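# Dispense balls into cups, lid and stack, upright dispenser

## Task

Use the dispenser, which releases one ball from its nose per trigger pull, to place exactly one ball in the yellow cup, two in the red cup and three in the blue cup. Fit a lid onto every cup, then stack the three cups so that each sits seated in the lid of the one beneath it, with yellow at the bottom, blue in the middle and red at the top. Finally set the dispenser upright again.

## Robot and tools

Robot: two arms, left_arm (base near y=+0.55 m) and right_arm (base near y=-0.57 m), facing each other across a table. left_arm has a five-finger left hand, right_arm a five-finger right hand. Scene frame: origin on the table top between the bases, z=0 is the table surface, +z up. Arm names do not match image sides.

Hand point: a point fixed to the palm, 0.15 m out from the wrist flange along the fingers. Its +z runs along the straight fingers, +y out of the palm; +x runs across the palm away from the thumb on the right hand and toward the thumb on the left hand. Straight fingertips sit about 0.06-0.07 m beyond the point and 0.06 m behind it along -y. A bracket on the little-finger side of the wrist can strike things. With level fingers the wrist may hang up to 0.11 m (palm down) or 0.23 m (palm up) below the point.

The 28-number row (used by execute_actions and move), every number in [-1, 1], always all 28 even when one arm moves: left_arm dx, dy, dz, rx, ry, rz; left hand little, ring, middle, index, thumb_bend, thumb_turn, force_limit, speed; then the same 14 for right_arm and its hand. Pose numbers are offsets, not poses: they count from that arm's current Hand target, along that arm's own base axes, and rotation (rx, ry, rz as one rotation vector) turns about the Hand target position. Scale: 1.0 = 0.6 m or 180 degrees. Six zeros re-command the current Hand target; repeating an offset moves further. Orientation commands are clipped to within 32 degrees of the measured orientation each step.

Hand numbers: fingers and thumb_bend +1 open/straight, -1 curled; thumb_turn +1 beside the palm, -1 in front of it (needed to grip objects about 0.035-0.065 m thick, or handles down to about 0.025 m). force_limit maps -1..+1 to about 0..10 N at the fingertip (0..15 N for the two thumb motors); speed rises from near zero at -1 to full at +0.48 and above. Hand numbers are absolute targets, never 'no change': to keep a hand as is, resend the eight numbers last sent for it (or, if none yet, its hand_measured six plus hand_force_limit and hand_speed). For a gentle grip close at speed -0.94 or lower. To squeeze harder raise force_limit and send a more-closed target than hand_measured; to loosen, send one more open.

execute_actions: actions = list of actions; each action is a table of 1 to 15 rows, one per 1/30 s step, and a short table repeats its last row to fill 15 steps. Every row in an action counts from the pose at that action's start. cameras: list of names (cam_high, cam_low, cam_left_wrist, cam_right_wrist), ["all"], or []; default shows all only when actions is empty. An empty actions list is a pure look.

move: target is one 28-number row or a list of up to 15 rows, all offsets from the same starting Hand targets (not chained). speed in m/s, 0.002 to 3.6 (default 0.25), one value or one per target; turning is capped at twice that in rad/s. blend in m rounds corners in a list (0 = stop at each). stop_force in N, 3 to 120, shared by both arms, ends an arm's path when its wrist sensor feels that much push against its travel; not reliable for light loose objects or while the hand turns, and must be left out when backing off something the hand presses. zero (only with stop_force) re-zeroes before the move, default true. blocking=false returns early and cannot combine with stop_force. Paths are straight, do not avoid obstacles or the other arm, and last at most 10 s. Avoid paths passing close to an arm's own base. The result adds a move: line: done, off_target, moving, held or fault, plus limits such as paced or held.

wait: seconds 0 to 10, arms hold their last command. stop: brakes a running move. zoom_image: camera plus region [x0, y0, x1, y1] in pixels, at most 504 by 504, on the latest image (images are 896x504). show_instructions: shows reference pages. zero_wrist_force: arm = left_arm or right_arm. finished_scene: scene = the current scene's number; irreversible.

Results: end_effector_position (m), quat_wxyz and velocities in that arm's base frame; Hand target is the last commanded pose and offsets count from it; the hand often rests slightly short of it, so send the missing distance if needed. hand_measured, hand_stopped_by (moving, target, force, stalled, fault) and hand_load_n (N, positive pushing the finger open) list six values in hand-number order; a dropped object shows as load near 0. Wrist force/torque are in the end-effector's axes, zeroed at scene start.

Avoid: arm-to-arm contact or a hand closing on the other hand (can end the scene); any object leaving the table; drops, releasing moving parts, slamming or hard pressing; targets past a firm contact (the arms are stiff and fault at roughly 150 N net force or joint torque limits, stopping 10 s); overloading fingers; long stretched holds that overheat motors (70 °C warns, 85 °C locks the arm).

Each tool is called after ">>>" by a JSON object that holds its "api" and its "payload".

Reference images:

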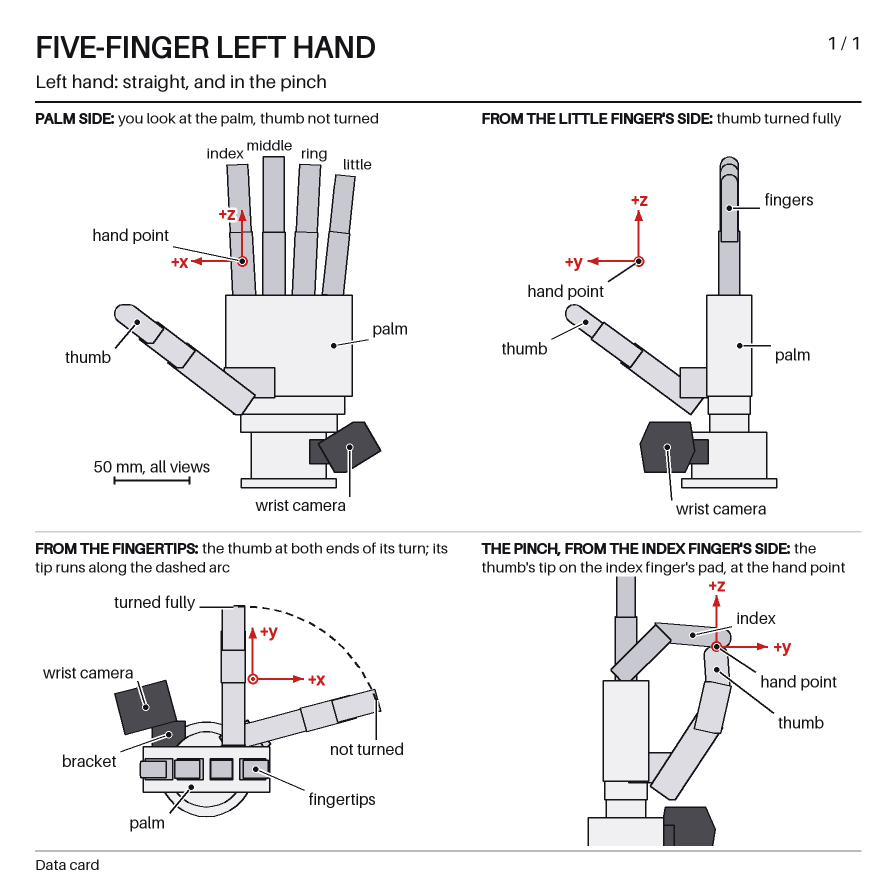

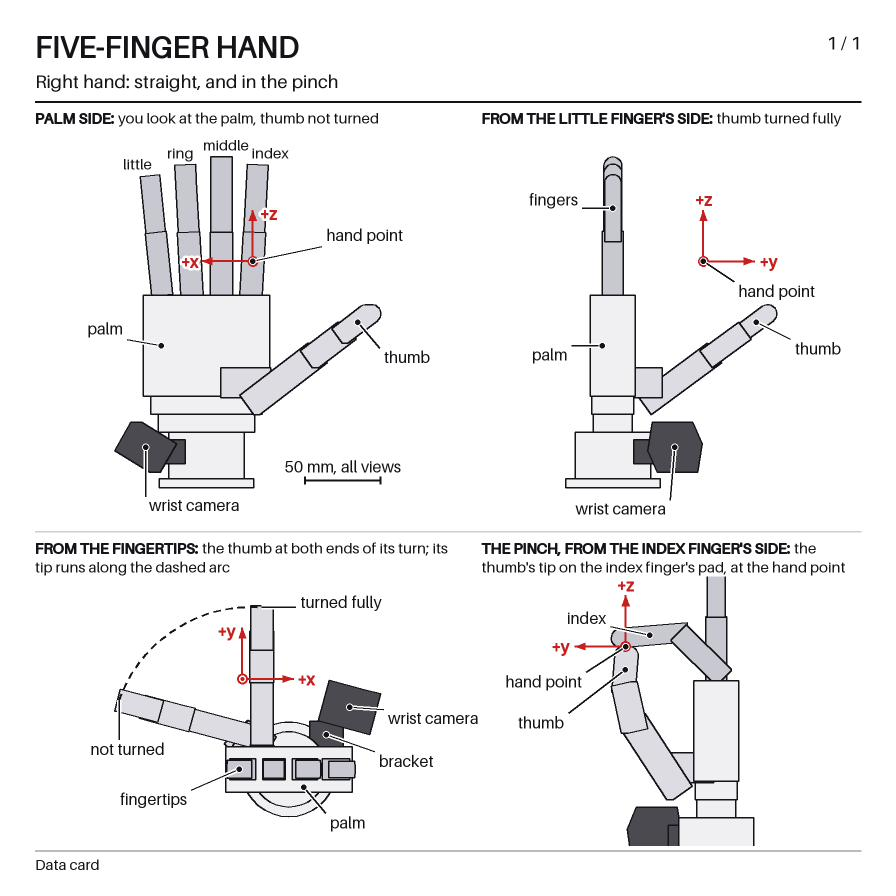

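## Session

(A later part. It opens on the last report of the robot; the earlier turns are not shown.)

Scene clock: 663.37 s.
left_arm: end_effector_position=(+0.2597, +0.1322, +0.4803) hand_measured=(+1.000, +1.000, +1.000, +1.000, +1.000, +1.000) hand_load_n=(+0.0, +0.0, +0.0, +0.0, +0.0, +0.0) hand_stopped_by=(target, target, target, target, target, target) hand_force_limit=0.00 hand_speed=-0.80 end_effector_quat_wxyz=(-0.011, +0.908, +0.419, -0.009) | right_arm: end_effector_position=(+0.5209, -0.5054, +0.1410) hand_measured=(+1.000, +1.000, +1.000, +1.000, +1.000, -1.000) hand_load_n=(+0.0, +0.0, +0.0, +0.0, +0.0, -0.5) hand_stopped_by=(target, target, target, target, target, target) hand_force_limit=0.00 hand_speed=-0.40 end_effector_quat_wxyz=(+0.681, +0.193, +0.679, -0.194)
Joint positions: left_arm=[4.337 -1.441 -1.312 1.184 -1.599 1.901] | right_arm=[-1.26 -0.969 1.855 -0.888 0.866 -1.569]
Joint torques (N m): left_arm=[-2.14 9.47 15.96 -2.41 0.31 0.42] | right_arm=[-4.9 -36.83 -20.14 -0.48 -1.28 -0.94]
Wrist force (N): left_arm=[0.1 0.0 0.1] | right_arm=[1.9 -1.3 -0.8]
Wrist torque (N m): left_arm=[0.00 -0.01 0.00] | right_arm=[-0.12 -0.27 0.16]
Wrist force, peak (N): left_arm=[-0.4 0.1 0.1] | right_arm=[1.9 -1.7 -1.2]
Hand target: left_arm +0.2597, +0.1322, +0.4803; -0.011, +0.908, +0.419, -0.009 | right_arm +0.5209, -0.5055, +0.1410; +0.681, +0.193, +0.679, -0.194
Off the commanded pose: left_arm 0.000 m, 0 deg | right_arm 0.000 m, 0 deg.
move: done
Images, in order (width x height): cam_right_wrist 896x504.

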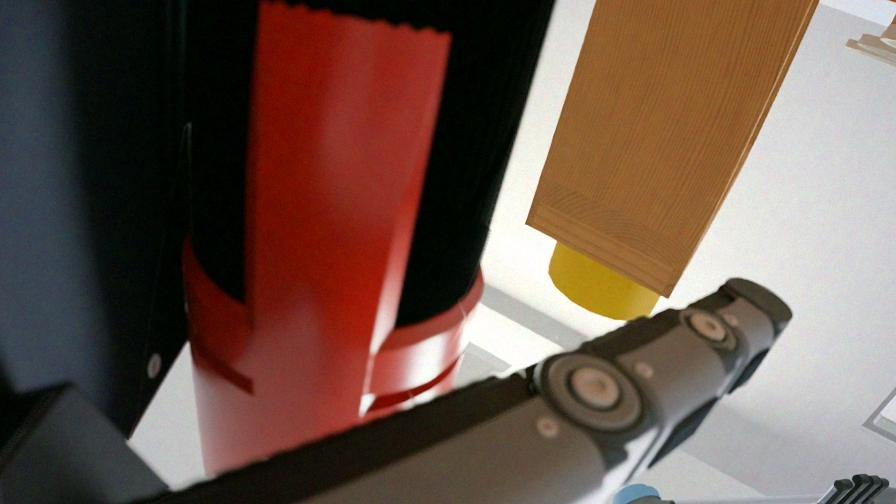

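>>> {"api": "move", "payload": {"target": [[0,0,0,0,0,0, 1,1,1,1,1,1, 0.0,-0.8, 0,0,0,0,0,0, -1,-1,-1,1,1,-1, -0.4,-0.88]], "cameras": ["cam_right_wrist","cam_low"]}}

>>> {"api": "wait", "payload": {"seconds": 3, "cameras": ["cam_right_wrist","cam_low","cam_high"]}}

Scene clock: 675.70 s.
left_arm: end_effector_position=(+0.2597, +0.1322, +0.4803) hand_measured=(+1.000, +1.000, +1.000, +1.000, +1.000, +1.000) hand_load_n=(+0.0, +0.0, +0.0, +0.0, +0.0, +0.0) hand_stopped_by=(target, target, target, target, target, target) hand_force_limit=0.00 hand_speed=-0.80 end_effector_quat_wxyz=(-0.011, +0.908, +0.419, -0.009) | right_arm: end_effector_position=(+0.5209, -0.5055, +0.1410) hand_measured=(-0.638, -0.638, -0.638, +1.000, +1.000, -1.000) hand_load_n=(+0.0, +0.5, +0.0, +0.0, +0.0, +0.0) hand_stopped_by=(moving, moving, moving, target, target, target) hand_force_limit=-0.40 hand_speed=-0.88 end_effector_quat_wxyz=(+0.681, +0.193, +0.679, -0.194)
Joint positions: left_arm=[4.337 -1.441 -1.312 1.184 -1.599 1.901] | right_arm=[-1.26 -0.969 1.854 -0.888 0.866 -1.569]
Joint torques (N m): left_arm=[-1.49 10.24 16.15 -2.51 0.45 0.61] | right_arm=[-4.87 -35.49 -19.48 0.07 -0.82 -1.82]
Wrist force (N): left_arm=[0.0 0.0 0.0] | right_arm=[2.2 -1.0 0.6]
Wrist torque (N m): left_arm=[0.01 0.00 0.00] | right_arm=[-0.11 -0.34 0.17]
Wrist force, peak (N): left_arm=[-0.1 -0.2 0.3] | right_arm=[2.1 -1.4 -0.8]
Hand target: left_arm +0.2597, +0.1322, +0.4803; -0.011, +0.908, +0.419, -0.009 | right_arm +0.5209, -0.5055, +0.1410; +0.681, +0.193, +0.679, -0.194
Off the commanded pose: left_arm 0.000 m, 0 deg | right_arm 0.000 m, 0 deg.
move: moving (right_arm; no rest 5 s after the path's end)
Images, in order (width x height): cam_low 896x504, cam_right_wrist 896x504.

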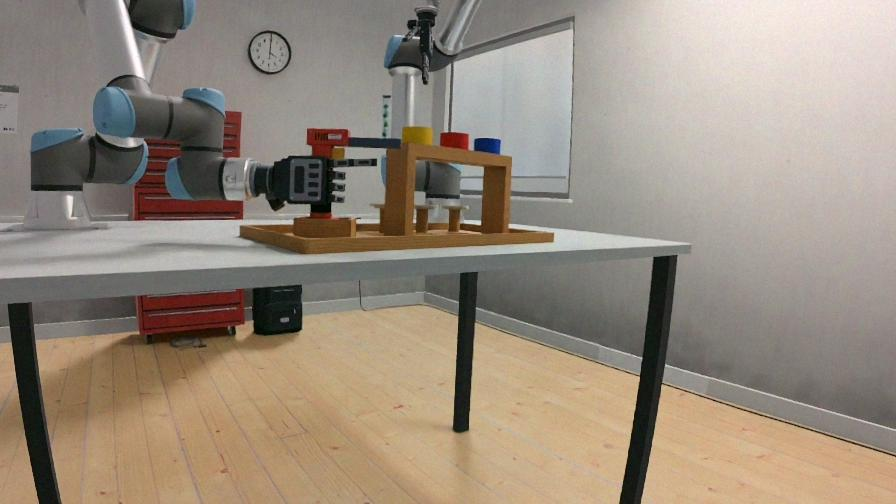

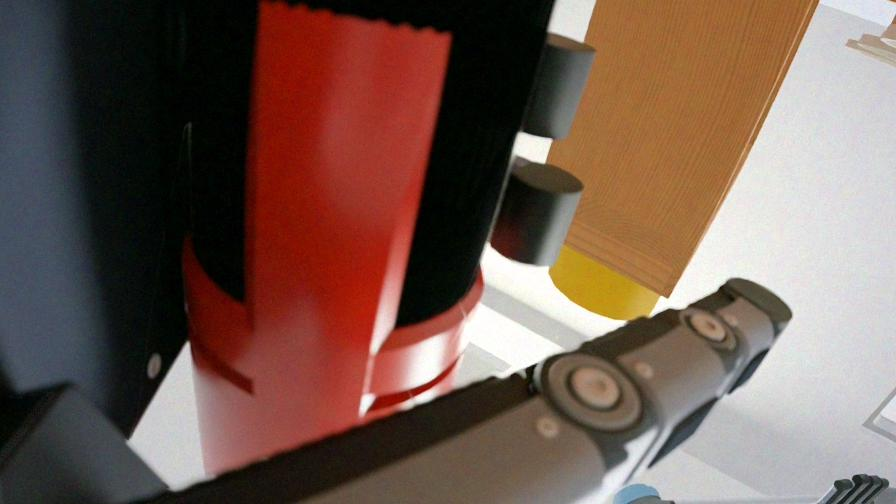

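Scene clock: 678.70 s.
left_arm: end_effector_position=(+0.2597, +0.1322, +0.4803) hand_measured=(+1.000, +1.000, +1.000, +1.000, +1.000, +1.000) hand_load_n=(+0.0, +0.0, +0.0, +0.0, +0.0, +0.0) hand_stopped_by=(target, target, target, target, target, target) hand_force_limit=0.00 hand_speed=-0.80 end_effector_quat_wxyz=(-0.011, +0.908, +0.419, -0.009) | right_arm: end_effector_position=(+0.5209, -0.5055, +0.1410) hand_measured=(-0.672, -0.660, -0.672, +1.000, +1.000, -1.000) hand_load_n=(+2.5, +0.0, +3.0, +0.0, +0.0, -0.5) hand_stopped_by=(force, force, force, target, target, target) hand_force_limit=-0.40 hand_speed=-0.88 end_effector_quat_wxyz=(+0.681, +0.193, +0.679, -0.194)
Joint positions: left_arm=[4.337 -1.441 -1.312 1.184 -1.599 1.901] | right_arm=[-1.26 -0.969 1.854 -0.888 0.866 -1.569]
Joint torques (N m): left_arm=[-1.77 10.31 16.36 -2.46 0.48 0.52] | right_arm=[-5.04 -33.82 -3.89 -0.13 -1.08 -1.87]
Wrist force (N): left_arm=[0.0 0.0 0.1] | right_arm=[0.3 0.5 3.8]
Wrist torque (N m): left_arm=[0.00 0.00 0.00] | right_arm=[-0.09 -0.42 0.19]
Wrist force, peak (N): left_arm=[-0.2 0.1 0.2] | right_arm=[-1.0 1.6 5.4]
Hand target: left_arm +0.2597, +0.1322, +0.4803; -0.011, +0.908, +0.419, -0.009 | right_arm +0.5209, -0.5055, +0.1410; +0.681, +0.193, +0.679, -0.194
Off the commanded pose: left_arm 0.000 m, 0 deg | right_arm 0.000 m, 0 deg.
wait: 3.00 s; at rest by 0.23 s
Images, in order (width x height): cam_high 896x504, cam_low 896x504, cam_right_wrist 896x504.

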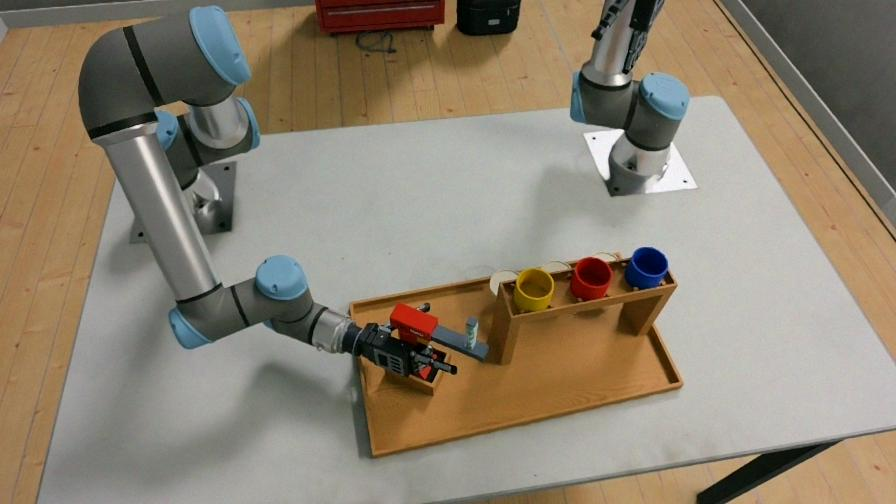

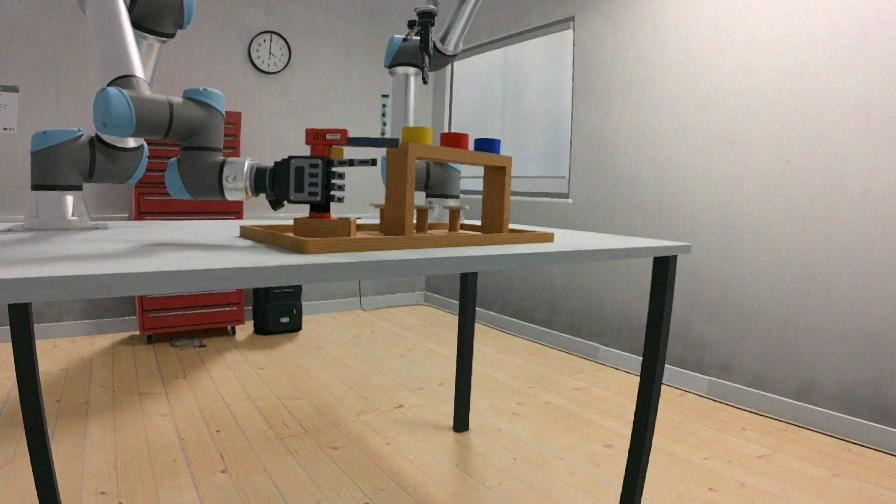

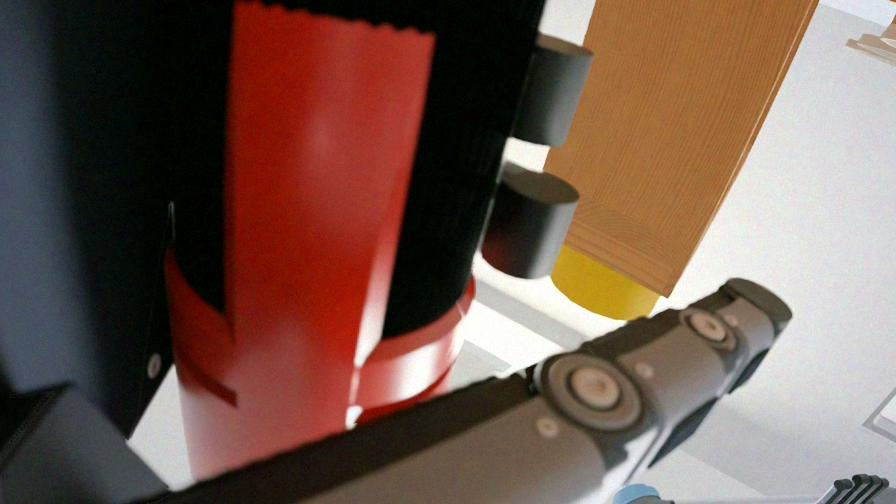

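>>> {"api": "zoom_image", "payload": {"camera": "cam_low", "region": [270, 110, 410, 230]}}

>>> {"api": "zoom_image", "payload": {"camera": "cam_high", "region": [340, 280, 500, 400]}}

Scaled by 3.600 from the camera's 896x504 image, which has a finer 1280x720 frame.

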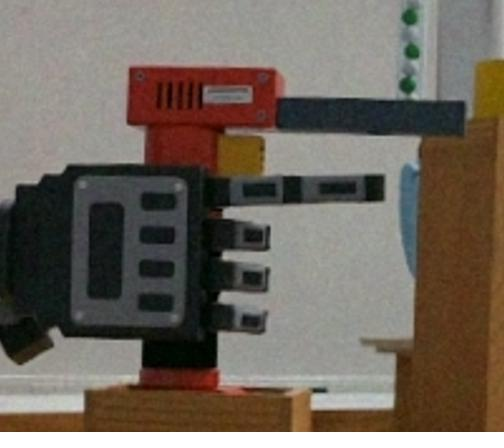

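Scaled by 3.150 from the camera's 896x504 image, which has a finer 1280x720 frame.

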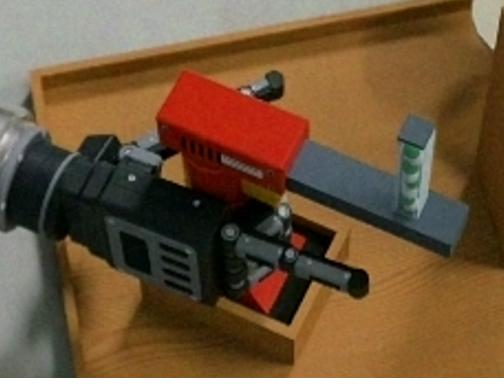

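>>> {"api": "move", "payload": {"target": [[0,0,0,0,0,0, 1,1,1,1,1,1, 0.0,-0.8, 0,0,0,0,0,0, -0.98,-0.98,-0.98,1,1,-1, 0.2,-0.92]]}}

>>> {"api": "wait", "payload": {"seconds": 1, "cameras": ["cam_right_wrist","cam_low","cam_high"]}}

Scene clock: 698.20 s.
left_arm: end_effector_position=(+0.2597, +0.1322, +0.4803) hand_measured=(+1.000, +1.000, +1.000, +1.000, +1.000, +1.000) hand_load_n=(+0.0, +0.0, -0.5, +0.0, +0.0, +0.5) hand_stopped_by=(target, target, target, target, target, target) hand_force_limit=0.00 hand_speed=-0.80 end_effector_quat_wxyz=(-0.011, +0.908, +0.419, -0.009) | right_arm: end_effector_position=(+0.5209, -0.5054, +0.1410) hand_measured=(-0.692, -0.696, -0.698, +1.000, +1.000, -1.000) hand_load_n=(+4.5, +8.0, +5.5, +0.0, +0.0, -0.5) hand_stopped_by=(force, force, force, target, target, target) hand_force_limit=0.20 hand_speed=-0.92 end_effector_quat_wxyz=(+0.681, +0.193, +0.679, -0.194)
Joint positions: left_arm=[4.337 -1.441 -1.312 1.184 -1.599 1.901] | right_arm=[-1.26 -0.969 1.854 -0.888 0.866 -1.569]
Joint torques (N m): left_arm=[-2.29 9.55 16.2 -2.59 0.57 0.67] | right_arm=[-4.4 -35.33 -3.35 0.02 2.21 -1.55]
Wrist force (N): left_arm=[-0.1 0.1 0.0] | right_arm=[-8.0 11.2 13.2]
Wrist torque (N m): left_arm=[0.01 0.00 -0.01] | right_arm=[0.36 -0.63 0.52]
Wrist force, peak (N): left_arm=[0.1 -0.3 0.2] | right_arm=[-7.7 11.4 13.4]
Hand target: left_arm +0.2597, +0.1322, +0.4803; -0.011, +0.908, +0.419, -0.009 | right_arm +0.5209, -0.5055, +0.1410; +0.681, +0.193, +0.679, -0.194
Off the commanded pose: left_arm 0.000 m, 0 deg | right_arm 0.000 m, 0 deg.
move: done

Scene clock: 699.20 s.
left_arm: end_effector_position=(+0.2597, +0.1322, +0.4803) hand_measured=(+1.000, +1.000, +1.000, +1.000, +1.000, +1.000) hand_load_n=(+0.5, +0.0, +0.0, +0.0, +0.0, +0.0) hand_stopped_by=(target, target, target, target, target, target) hand_force_limit=0.00 hand_speed=-0.80 end_effector_quat_wxyz=(-0.011, +0.908, +0.419, -0.009) | right_arm: end_effector_position=(+0.5209, -0.5055, +0.1410) hand_measured=(-0.692, -0.696, -0.698, +1.000, +1.000, -1.000) hand_load_n=(+5.0, +8.0, +5.0, +0.0, +0.0, +0.0) hand_stopped_by=(force, force, force, target, target, target) hand_force_limit=0.20 hand_speed=-0.92 end_effector_quat_wxyz=(+0.681, +0.193, +0.679, -0.194)
Joint positions: left_arm=[4.337 -1.441 -1.312 1.184 -1.599 1.901] | right_arm=[-1.26 -0.969 1.854 -0.888 0.866 -1.569]
Joint torques (N m): left_arm=[-1.39 9.93 16.93 -2.49 0.62 0.69] | right_arm=[-4.08 -33.85 -3.69 0.33 2.65 -1.73]
Wrist force (N): left_arm=[0.0 -0.1 0.1] | right_arm=[-7.8 11.0 13.1]
Wrist torque (N m): left_arm=[-0.03 -0.01 0.00] | right_arm=[0.34 -0.66 0.54]
Wrist force, peak (N): left_arm=[-0.3 -0.1 0.0] | right_arm=[-8.0 11.1 13.4]
Hand target: left_arm +0.2597, +0.1322, +0.4803; -0.011, +0.908, +0.419, -0.009 | right_arm +0.5209, -0.5055, +0.1410; +0.681, +0.193, +0.679, -0.194
Off the commanded pose: left_arm 0.000 m, 0 deg | right_arm 0.000 m, 0 deg.
wait: 1.00 s; at rest by 0.17 s
Images, in order (width x height): cam_high 896x504, cam_low 896x504, cam_right_wrist 896x504.

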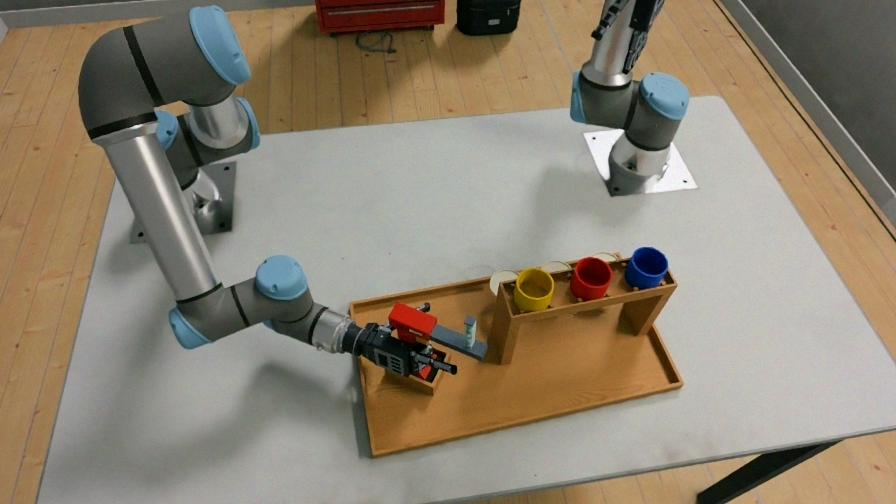

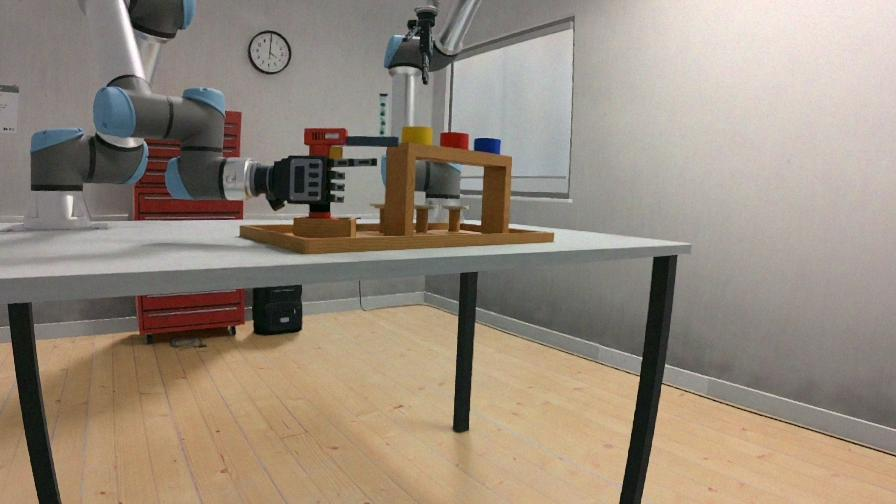

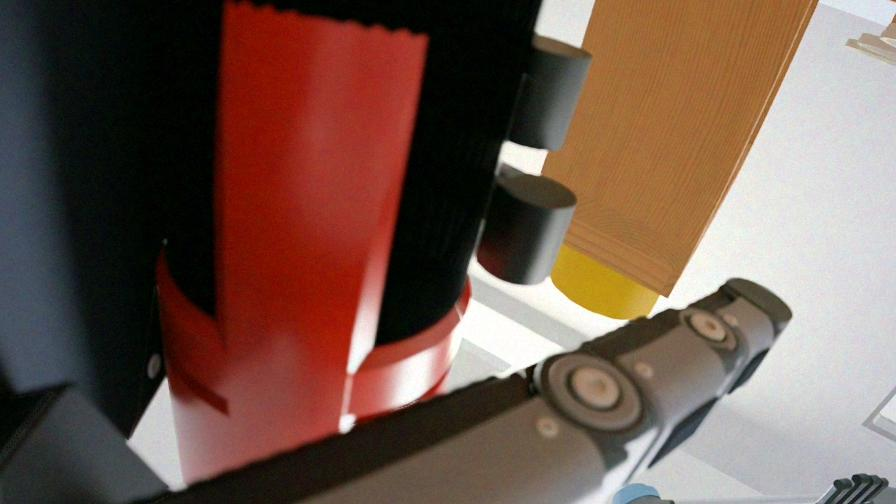

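>>> {"api": "move", "payload": {"target": [[0,0,0,0,0,0, 1,1,1,1,1,1, 0.0,-0.8, 0.0069,0.0016,0,0,0,0, -0.98,-0.98,-0.98,1,1,-1, 0.2,-0.92]], "speed": 0.01}}

Scene clock: 706.33 s.
left_arm: end_effector_position=(+0.2597, +0.1322, +0.4803) hand_measured=(+1.000, +1.000, +1.000, +1.000, +1.000, +1.000) hand_load_n=(+0.0, +0.0, +0.0, +0.0, +0.0, +0.0) hand_stopped_by=(target, target, target, target, target, target) hand_force_limit=0.00 hand_speed=-0.80 end_effector_quat_wxyz=(-0.011, +0.908, +0.419, -0.009) | right_arm: end_effector_position=(+0.5251, -0.5045, +0.1410) hand_measured=(-0.692, -0.696, -0.700, +1.000, +1.000, -1.000) hand_load_n=(+0.0, +0.0, +0.0, +0.0, +0.0, +0.0) hand_stopped_by=(force, force, force, target, target, target) hand_force_limit=0.20 hand_speed=-0.92 end_effector_quat_wxyz=(+0.681, +0.193, +0.679, -0.194)
Joint positions: left_arm=[4.337 -1.441 -1.312 1.184 -1.599 1.901] | right_arm=[-1.251 -0.967 1.85 -0.885 0.874 -1.569]
Joint torques (N m): left_arm=[-2.52 10.28 16.81 -2.43 0.77 0.82] | right_arm=[-0.32 -34.57 -17.63 -0.18 -0.38 -1.7]
Wrist force (N): left_arm=[-0.2 0.0 0.1] | right_arm=[1.8 -2.5 -1.2]
Wrist torque (N m): left_arm=[0.00 0.03 -0.01] | right_arm=[-0.16 -0.26 0.14]
Wrist force, peak (N): left_arm=[-0.2 0.1 0.3] | right_arm=[-8.1 11.1 13.3]
Hand target: left_arm +0.2597, +0.1322, +0.4803; -0.011, +0.908, +0.419, -0.009 | right_arm +0.5250, -0.5045, +0.1410; +0.681, +0.193, +0.679, -0.194
Off the commanded pose: left_arm 0.000 m, 0 deg | right_arm 0.000 m, 0 deg.
move: done

>>> {"api": "move", "payload": {"target": [[0,0,0,0,0,0, 1,1,1,1,1,1, 0.0,-0.8, 0,0,0,0,0,0, -0.96,-0.96,-0.96,1,1,-1, -0.3,-0.93]], "cameras": ["cam_right_wrist"]}}

Scene clock: 714.03 s.
left_arm: end_effector_position=(+0.2597, +0.1322, +0.4803) hand_measured=(+1.000, +1.000, +1.000, +1.000, +1.000, +1.000) hand_load_n=(+0.0, +0.0, +0.0, +0.0, +0.0, +0.0) hand_stopped_by=(target, target, target, target, target, target) hand_force_limit=0.00 hand_speed=-0.80 end_effector_quat_wxyz=(-0.011, +0.908, +0.419, -0.009) | right_arm: end_effector_position=(+0.5250, -0.5045, +0.1410) hand_measured=(-0.730, -0.722, -0.724, +1.000, +1.000, -1.000) hand_load_n=(+4.0, +2.5, +3.5, +0.0, +0.0, +0.0) hand_stopped_by=(force, force, force, target, target, target) hand_force_limit=-0.30 hand_speed=-0.93 end_effector_quat_wxyz=(+0.681, +0.193, +0.679, -0.194)
Joint positions: left_arm=[4.337 -1.441 -1.312 1.184 -1.599 1.901] | right_arm=[-1.251 -0.967 1.85 -0.885 0.874 -1.569]
Joint torques (N m): left_arm=[-1.95 9.6 16.81 -2.4 0.74 0.82] | right_arm=[-4.4 -43.11 -5.14 -2.18 -1.19 -1.68]
Wrist force (N): left_arm=[0.0 -0.1 -0.1] | right_arm=[1.6 -0.8 0.9]
Wrist torque (N m): left_arm=[-0.01 0.00 0.00] | right_arm=[-0.13 -0.48 0.38]
Wrist force, peak (N): left_arm=[-0.2 0.0 0.3] | right_arm=[1.8 -2.9 -1.2]
Hand target: left_arm +0.2597, +0.1322, +0.4803; -0.011, +0.908, +0.419, -0.009 | right_arm +0.5250, -0.5045, +0.1410; +0.681, +0.193, +0.679, -0.194
Off the commanded pose: left_arm 0.000 m, 0 deg | right_arm 0.000 m, 0 deg.
move: done
Images, in order (width x height): cam_right_wrist 896x504.

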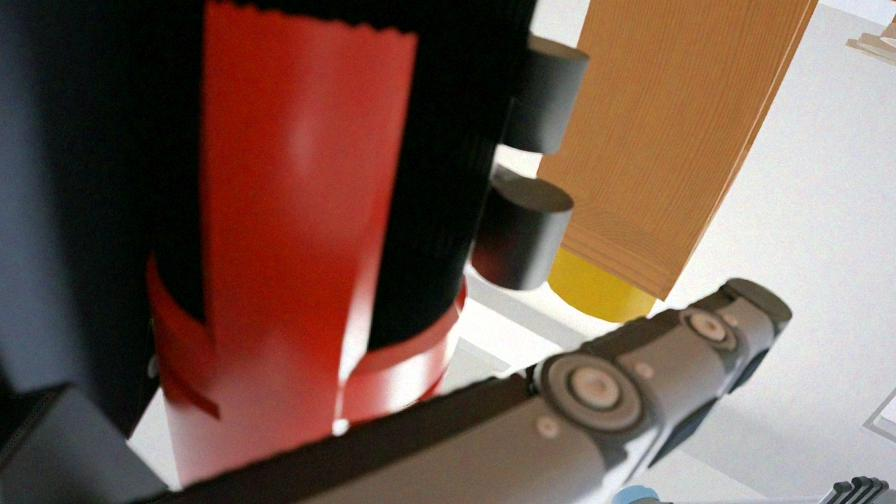

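>>> {"api": "move", "payload": {"target": [[0,0,0,0,0,0, 1,1,1,1,1,1, 0.0,-0.8, 0,0,0,0,0,0, -0.99,-0.99,-0.99,1,1,-1, 0.5,-0.93]], "cameras": ["cam_right_wrist"]}}

Scene clock: 719.13 s.
left_arm: end_effector_position=(+0.2597, +0.1322, +0.4803) hand_measured=(+1.000, +1.000, +1.000, +1.000, +1.000, +1.000) hand_load_n=(+0.0, +0.0, +0.0, -0.5, +0.0, +0.0) hand_stopped_by=(target, target, target, target, target, target) hand_force_limit=0.00 hand_speed=-0.80 end_effector_quat_wxyz=(-0.011, +0.908, +0.419, -0.009) | right_arm: end_effector_position=(+0.5250, -0.5045, +0.1410) hand_measured=(-0.742, -0.732, -0.734, +1.000, +1.000, -1.000) hand_load_n=(+9.5, +8.0, +10.0, +0.0, +0.0, -0.5) hand_stopped_by=(force, force, force, target, target, target) hand_force_limit=0.50 hand_speed=-0.93 end_effector_quat_wxyz=(+0.681, +0.193, +0.679, -0.194)
Joint positions: left_arm=[4.337 -1.441 -1.312 1.184 -1.599 1.901] | right_arm=[-1.251 -0.967 1.85 -0.885 0.874 -1.569]
Joint torques (N m): left_arm=[-2.5 10.84 16.3 -2.49 0.74 0.81] | right_arm=[-3.84 -41.86 -6.6 -1.61 -1.15 -1.96]
Wrist force (N): left_arm=[0.0 0.1 0.2] | right_arm=[1.5 -0.2 5.8]
Wrist torque (N m): left_arm=[0.00 0.00 0.00] | right_arm=[-0.14 -0.76 0.50]
Wrist force, peak (N): left_arm=[-0.3 0.0 0.2] | right_arm=[1.6 0.1 6.3]
Hand target: left_arm +0.2597, +0.1322, +0.4803; -0.011, +0.908, +0.419, -0.009 | right_arm +0.5250, -0.5045, +0.1410; +0.681, +0.193, +0.679, -0.194
Off the commanded pose: left_arm 0.000 m, 0 deg | right_arm 0.000 m, 0 deg.
move: done
Images, in order (width x height): cam_right_wrist 896x504.

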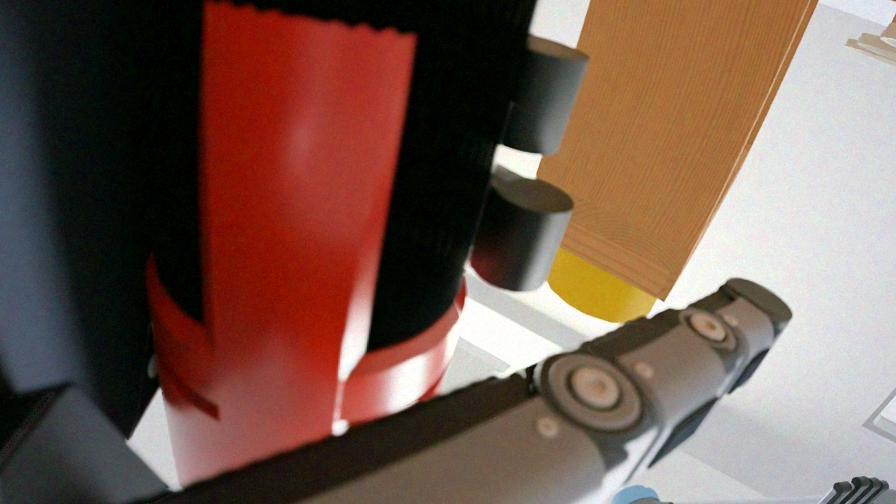

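>>> {"api": "move", "payload": {"target": [[0,0,0,0,0,0, 1,1,1,1,1,1, 0.0,-0.8, 0,0,0.1,0,0,0, -0.99,-0.99,-0.99,1,1,-1, 0.5,-0.93]], "speed": 0.05, "cameras": ["cam_high","cam_low","cam_right_wrist"]}}

Scene clock: 726.17 s.
left_arm: end_effector_position=(+0.2597, +0.1322, +0.4803) hand_measured=(+1.000, +1.000, +1.000, +1.000, +1.000, +1.000) hand_load_n=(+0.5, +0.0, +0.0, +0.0, +0.0, +0.0) hand_stopped_by=(target, target, target, target, target, target) hand_force_limit=0.00 hand_speed=-0.80 end_effector_quat_wxyz=(-0.011, +0.908, +0.419, -0.009) | right_arm: end_effector_position=(+0.5250, -0.5046, +0.2011) hand_measured=(-0.742, -0.732, -0.734, +1.000, +1.000, -1.000) hand_load_n=(+0.0, +0.0, +0.0, -0.5, +0.0, -0.5) hand_stopped_by=(force, force, force, target, target, target) hand_force_limit=0.50 hand_speed=-0.93 end_effector_quat_wxyz=(+0.681, +0.193, +0.679, -0.194)
Joint positions: left_arm=[4.337 -1.441 -1.312 1.184 -1.599 1.901] | right_arm=[-1.251 -1.074 1.821 -0.75 0.874 -1.569]
Joint torques (N m): left_arm=[-1.33 9.94 16.68 -2.5 0.99 0.82] | right_arm=[0.11 -32.97 -10.74 -3.17 0.42 -0.57]
Wrist force (N): left_arm=[-0.1 0.0 0.2] | right_arm=[4.5 -0.5 -1.1]
Wrist torque (N m): left_arm=[-0.02 0.01 0.00] | right_arm=[-0.09 -0.24 0.09]
Wrist force, peak (N): left_arm=[-0.1 0.2 0.3] | right_arm=[14.0 -1.5 -2.5]
Hand target: left_arm +0.2597, +0.1322, +0.4803; -0.011, +0.908, +0.419, -0.009 | right_arm +0.5250, -0.5045, +0.2010; +0.681, +0.193, +0.679, -0.194
Off the commanded pose: left_arm 0.000 m, 0 deg | right_arm 0.000 m, 0 deg.
move: done
Images, in order (width x height): cam_high 896x504, cam_low 896x504, cam_right_wrist 896x504.

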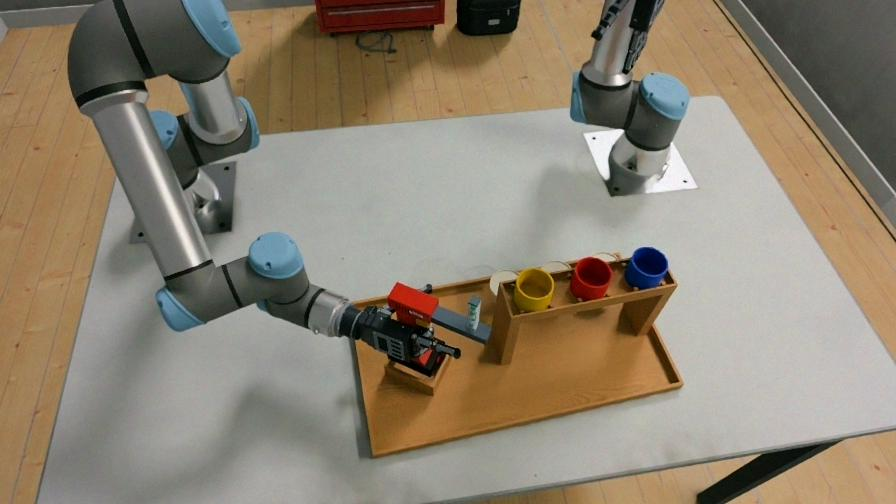

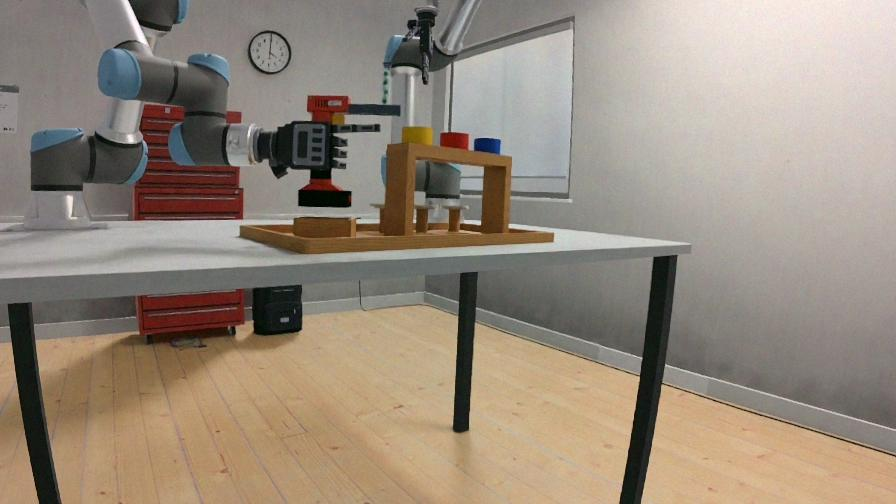

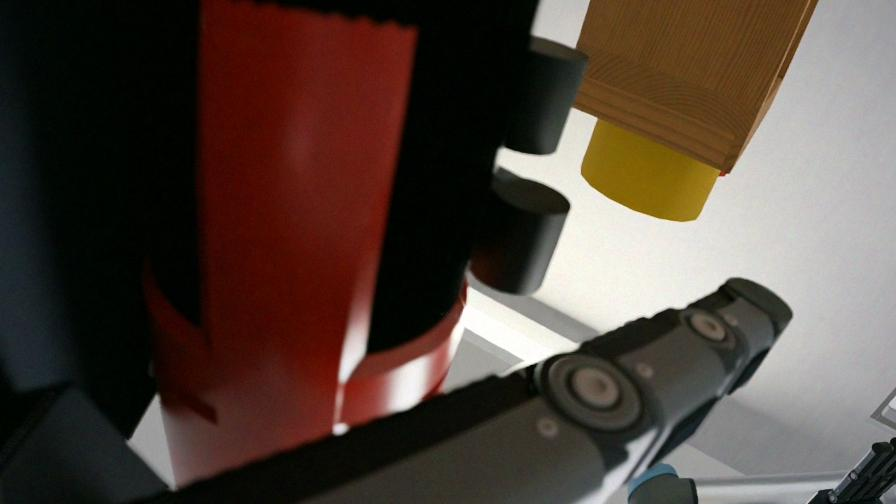

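>>> {"api": "zoom_image", "payload": {"camera": "cam_low", "region": [270, 80, 420, 250]}}

>>> {"api": "zoom_image", "payload": {"camera": "cam_high", "region": [340, 260, 500, 400]}}

Scaled by 2.965 from the camera's 896x504 image, which has a finer 1280x720 frame.

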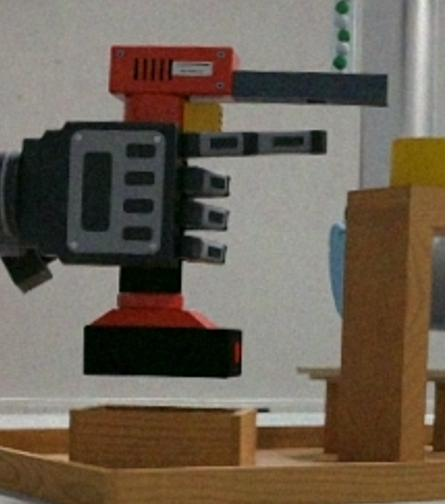

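Scaled by 3.150 from the camera's 896x504 image, which has a finer 1280x720 frame.

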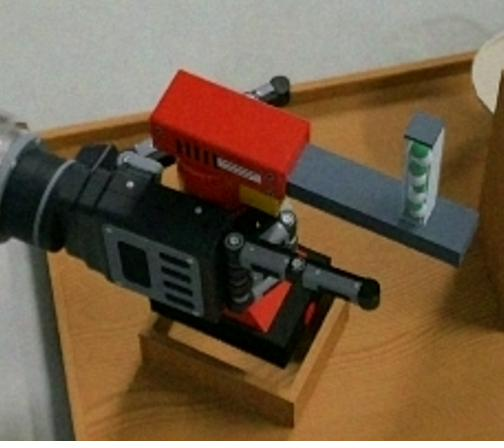

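>>> {"api": "move", "payload": {"target": [[0,0,0,0,0,0, 1,1,1,1,1,1, 0.0,-0.8, 0,0,0,0,0,0, -0.96,-0.96,-0.96,1,1,-1, 0.6,-0.93]], "cameras": ["cam_high","cam_low","cam_right_wrist"]}}

Scene clock: 745.27 s.
left_arm: end_effector_position=(+0.2597, +0.1322, +0.4803) hand_measured=(+1.000, +1.000, +1.000, +1.000, +1.000, +1.000) hand_load_n=(+0.0, +0.5, +0.0, +0.0, +0.0, +0.0) hand_stopped_by=(target, target, target, target, target, target) hand_force_limit=0.00 hand_speed=-0.80 end_effector_quat_wxyz=(-0.011, +0.908, +0.419, -0.009) | right_arm: end_effector_position=(+0.5250, -0.5045, +0.2010) hand_measured=(-0.772, -0.790, -0.810, +1.000, +1.000, -1.000) hand_load_n=(+6.5, +8.5, +8.0, +0.0, +0.5, +1.0) hand_stopped_by=(force, force, force, target, target, target) hand_force_limit=0.60 hand_speed=-0.93 end_effector_quat_wxyz=(+0.681, +0.193, +0.679, -0.194)
Joint positions: left_arm=[4.337 -1.441 -1.312 1.184 -1.599 1.901] | right_arm=[-1.251 -1.074 1.821 -0.75 0.874 -1.569]
Joint torques (N m): left_arm=[-1.96 10.39 17.57 -2.45 1.01 1.08] | right_arm=[1.76 -44.84 -7.73 -0.85 -1.29 -1.5]
Wrist force (N): left_arm=[-0.2 0.1 0.1] | right_arm=[7.2 -1.4 -1.1]
Wrist torque (N m): left_arm=[0.00 0.03 -0.02] | right_arm=[-0.12 -0.41 0.23]
Wrist force, peak (N): left_arm=[-0.3 0.1 0.0] | right_arm=[8.4 -2.2 -0.8]
Hand target: left_arm +0.2597, +0.1322, +0.4803; -0.011, +0.908, +0.419, -0.009 | right_arm +0.5250, -0.5045, +0.2010; +0.681, +0.193, +0.679, -0.194
Off the commanded pose: left_arm 0.000 m, 0 deg | right_arm 0.000 m, 0 deg.
move: done
Images, in order (width x height): cam_high 896x504, cam_low 896x504, cam_right_wrist 896x504.

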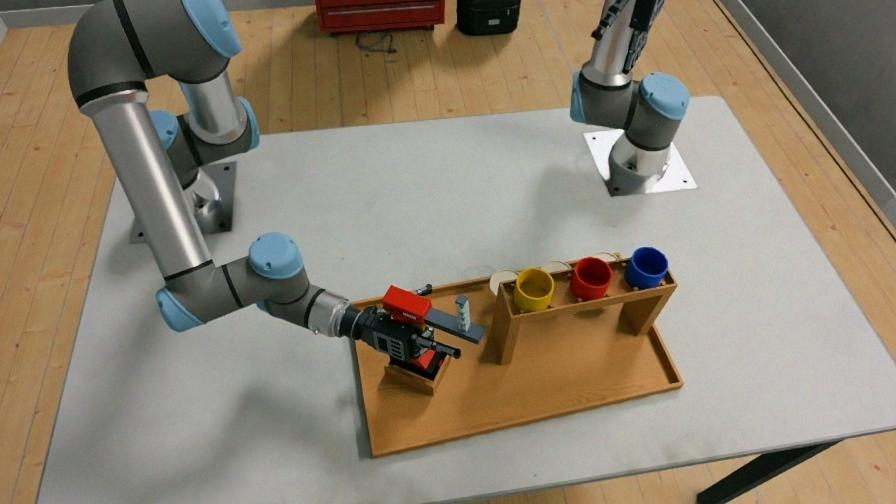

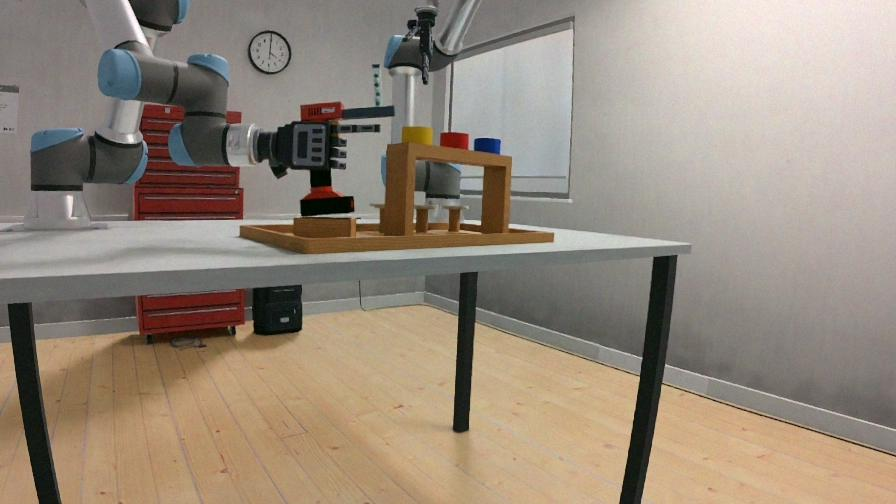

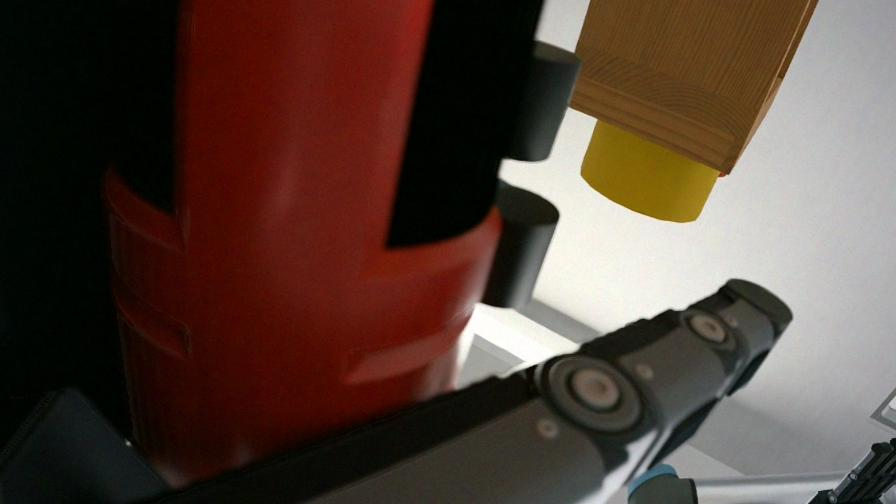

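>>> {"api": "zoom_image", "payload": {"camera": "cam_low", "region": [270, 80, 420, 250]}}

>>> {"api": "zoom_image", "payload": {"camera": "cam_high", "region": [340, 260, 500, 400]}}

Scaled by 2.965 from the camera's 896x504 image, which has a finer 1280x720 frame.

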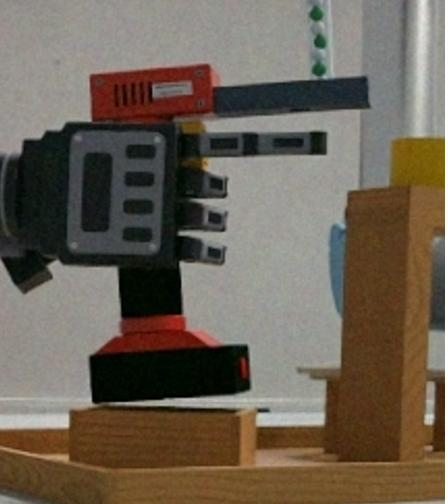

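Scaled by 3.150 from the camera's 896x504 image, which has a finer 1280x720 frame.

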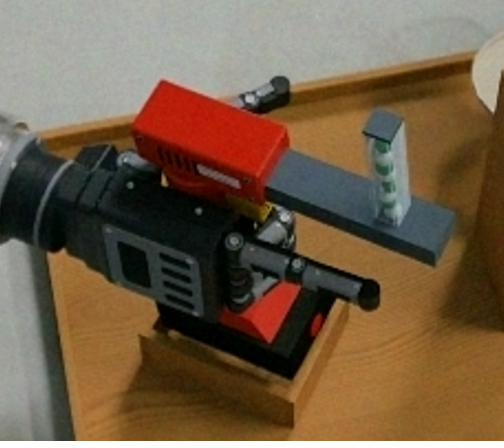

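>>> {"api": "execute_actions", "payload": {"actions": [], "cameras": ["all"]}}

Scene clock: 791.67 s.
left_arm: end_effector_position=(+0.2597, +0.1322, +0.4803) hand_measured=(+1.000, +1.000, +1.000, +1.000, +1.000, +1.000) hand_load_n=(+0.0, +0.0, +0.0, +0.0, +0.0, +0.0) hand_stopped_by=(target, target, target, target, target, target) hand_force_limit=0.00 hand_speed=-0.80 end_effector_quat_wxyz=(-0.011, +0.908, +0.419, -0.009) | right_arm: end_effector_position=(+0.5250, -0.5045, +0.2010) hand_measured=(-0.772, -0.790, -0.810, +1.000, +1.000, -1.000) hand_load_n=(+6.5, +8.5, +8.0, +0.0, +0.5, +1.5) hand_stopped_by=(force, force, force, target, target, target) hand_force_limit=0.60 hand_speed=-0.93 end_effector_quat_wxyz=(+0.681, +0.193, +0.679, -0.194)
Joint positions: left_arm=[4.337 -1.441 -1.312 1.184 -1.599 1.901] | right_arm=[-1.251 -1.074 1.821 -0.75 0.874 -1.569]
Joint velocities: within noise
Joint torques (N m): left_arm=[-1.78 10.47 15.94 -2.51 0.94 1.09] | right_arm=[3.04 -43.91 -9.96 -2.45 -1.03 -0.98]
Motor temperatures (°C): left_arm=[24 23 24 31 27 30] | right_arm=[26 25 26 36 34 30]
Wrist force (N): left_arm=[0.0 -0.1 0.1] | right_arm=[7.1 -1.3 -1.0]
Wrist torque (N m): left_arm=[-0.03 -0.01 0.01] | right_arm=[-0.10 -0.41 0.23]
Wrist force, peak (N): left_arm=[0.1 -0.2 0.3] | right_arm=[7.2 -1.4 -1.1]
Hand target: left_arm +0.2597, +0.1322, +0.4803; -0.011, +0.908, +0.419, -0.009 | right_arm +0.5250, -0.5045, +0.2010; +0.681, +0.193, +0.679, -0.194
Off the commanded pose: left_arm 0.000 m, 0 deg | right_arm 0.000 m, 0 deg.

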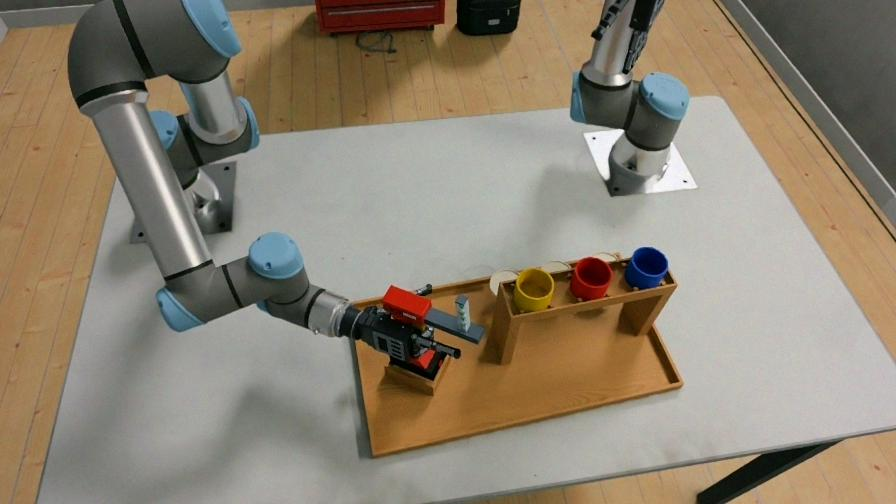

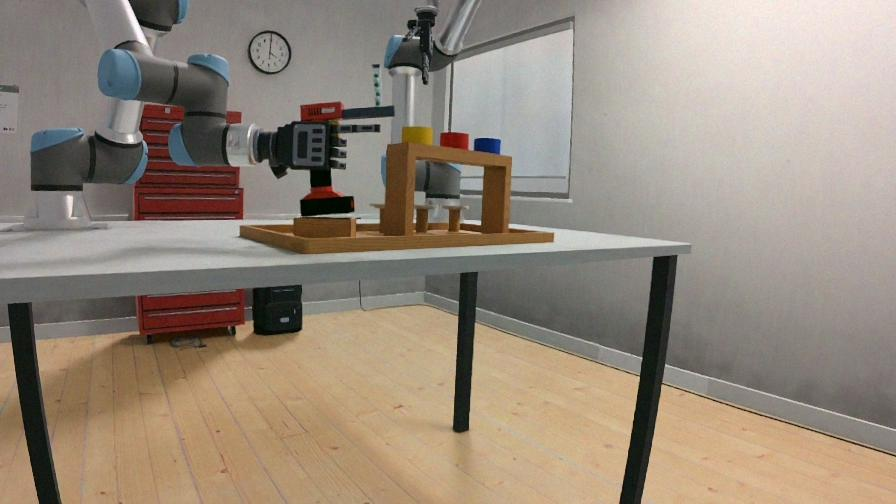

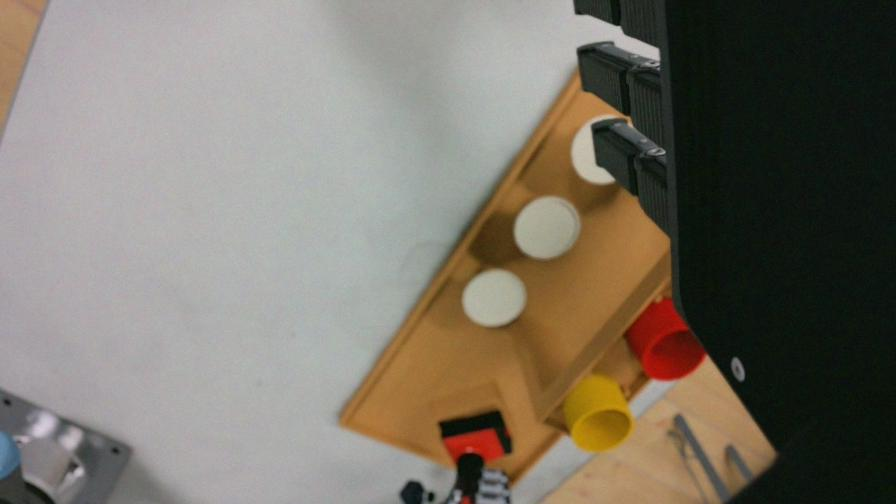

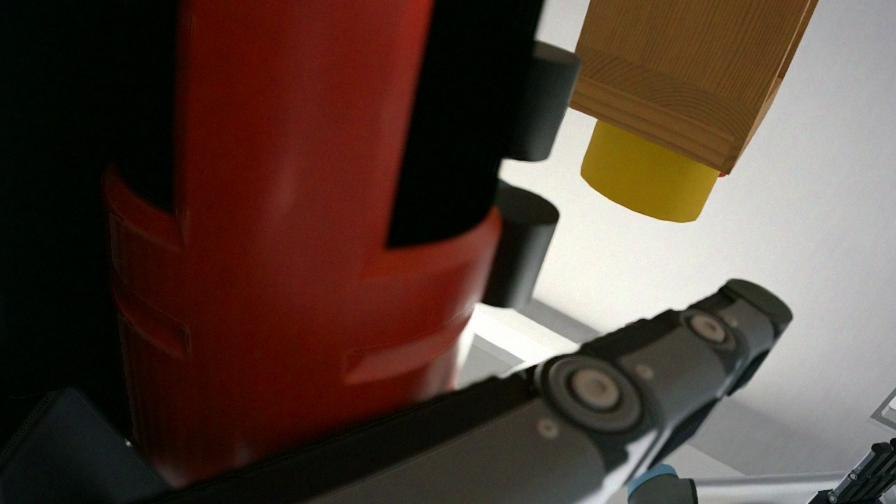

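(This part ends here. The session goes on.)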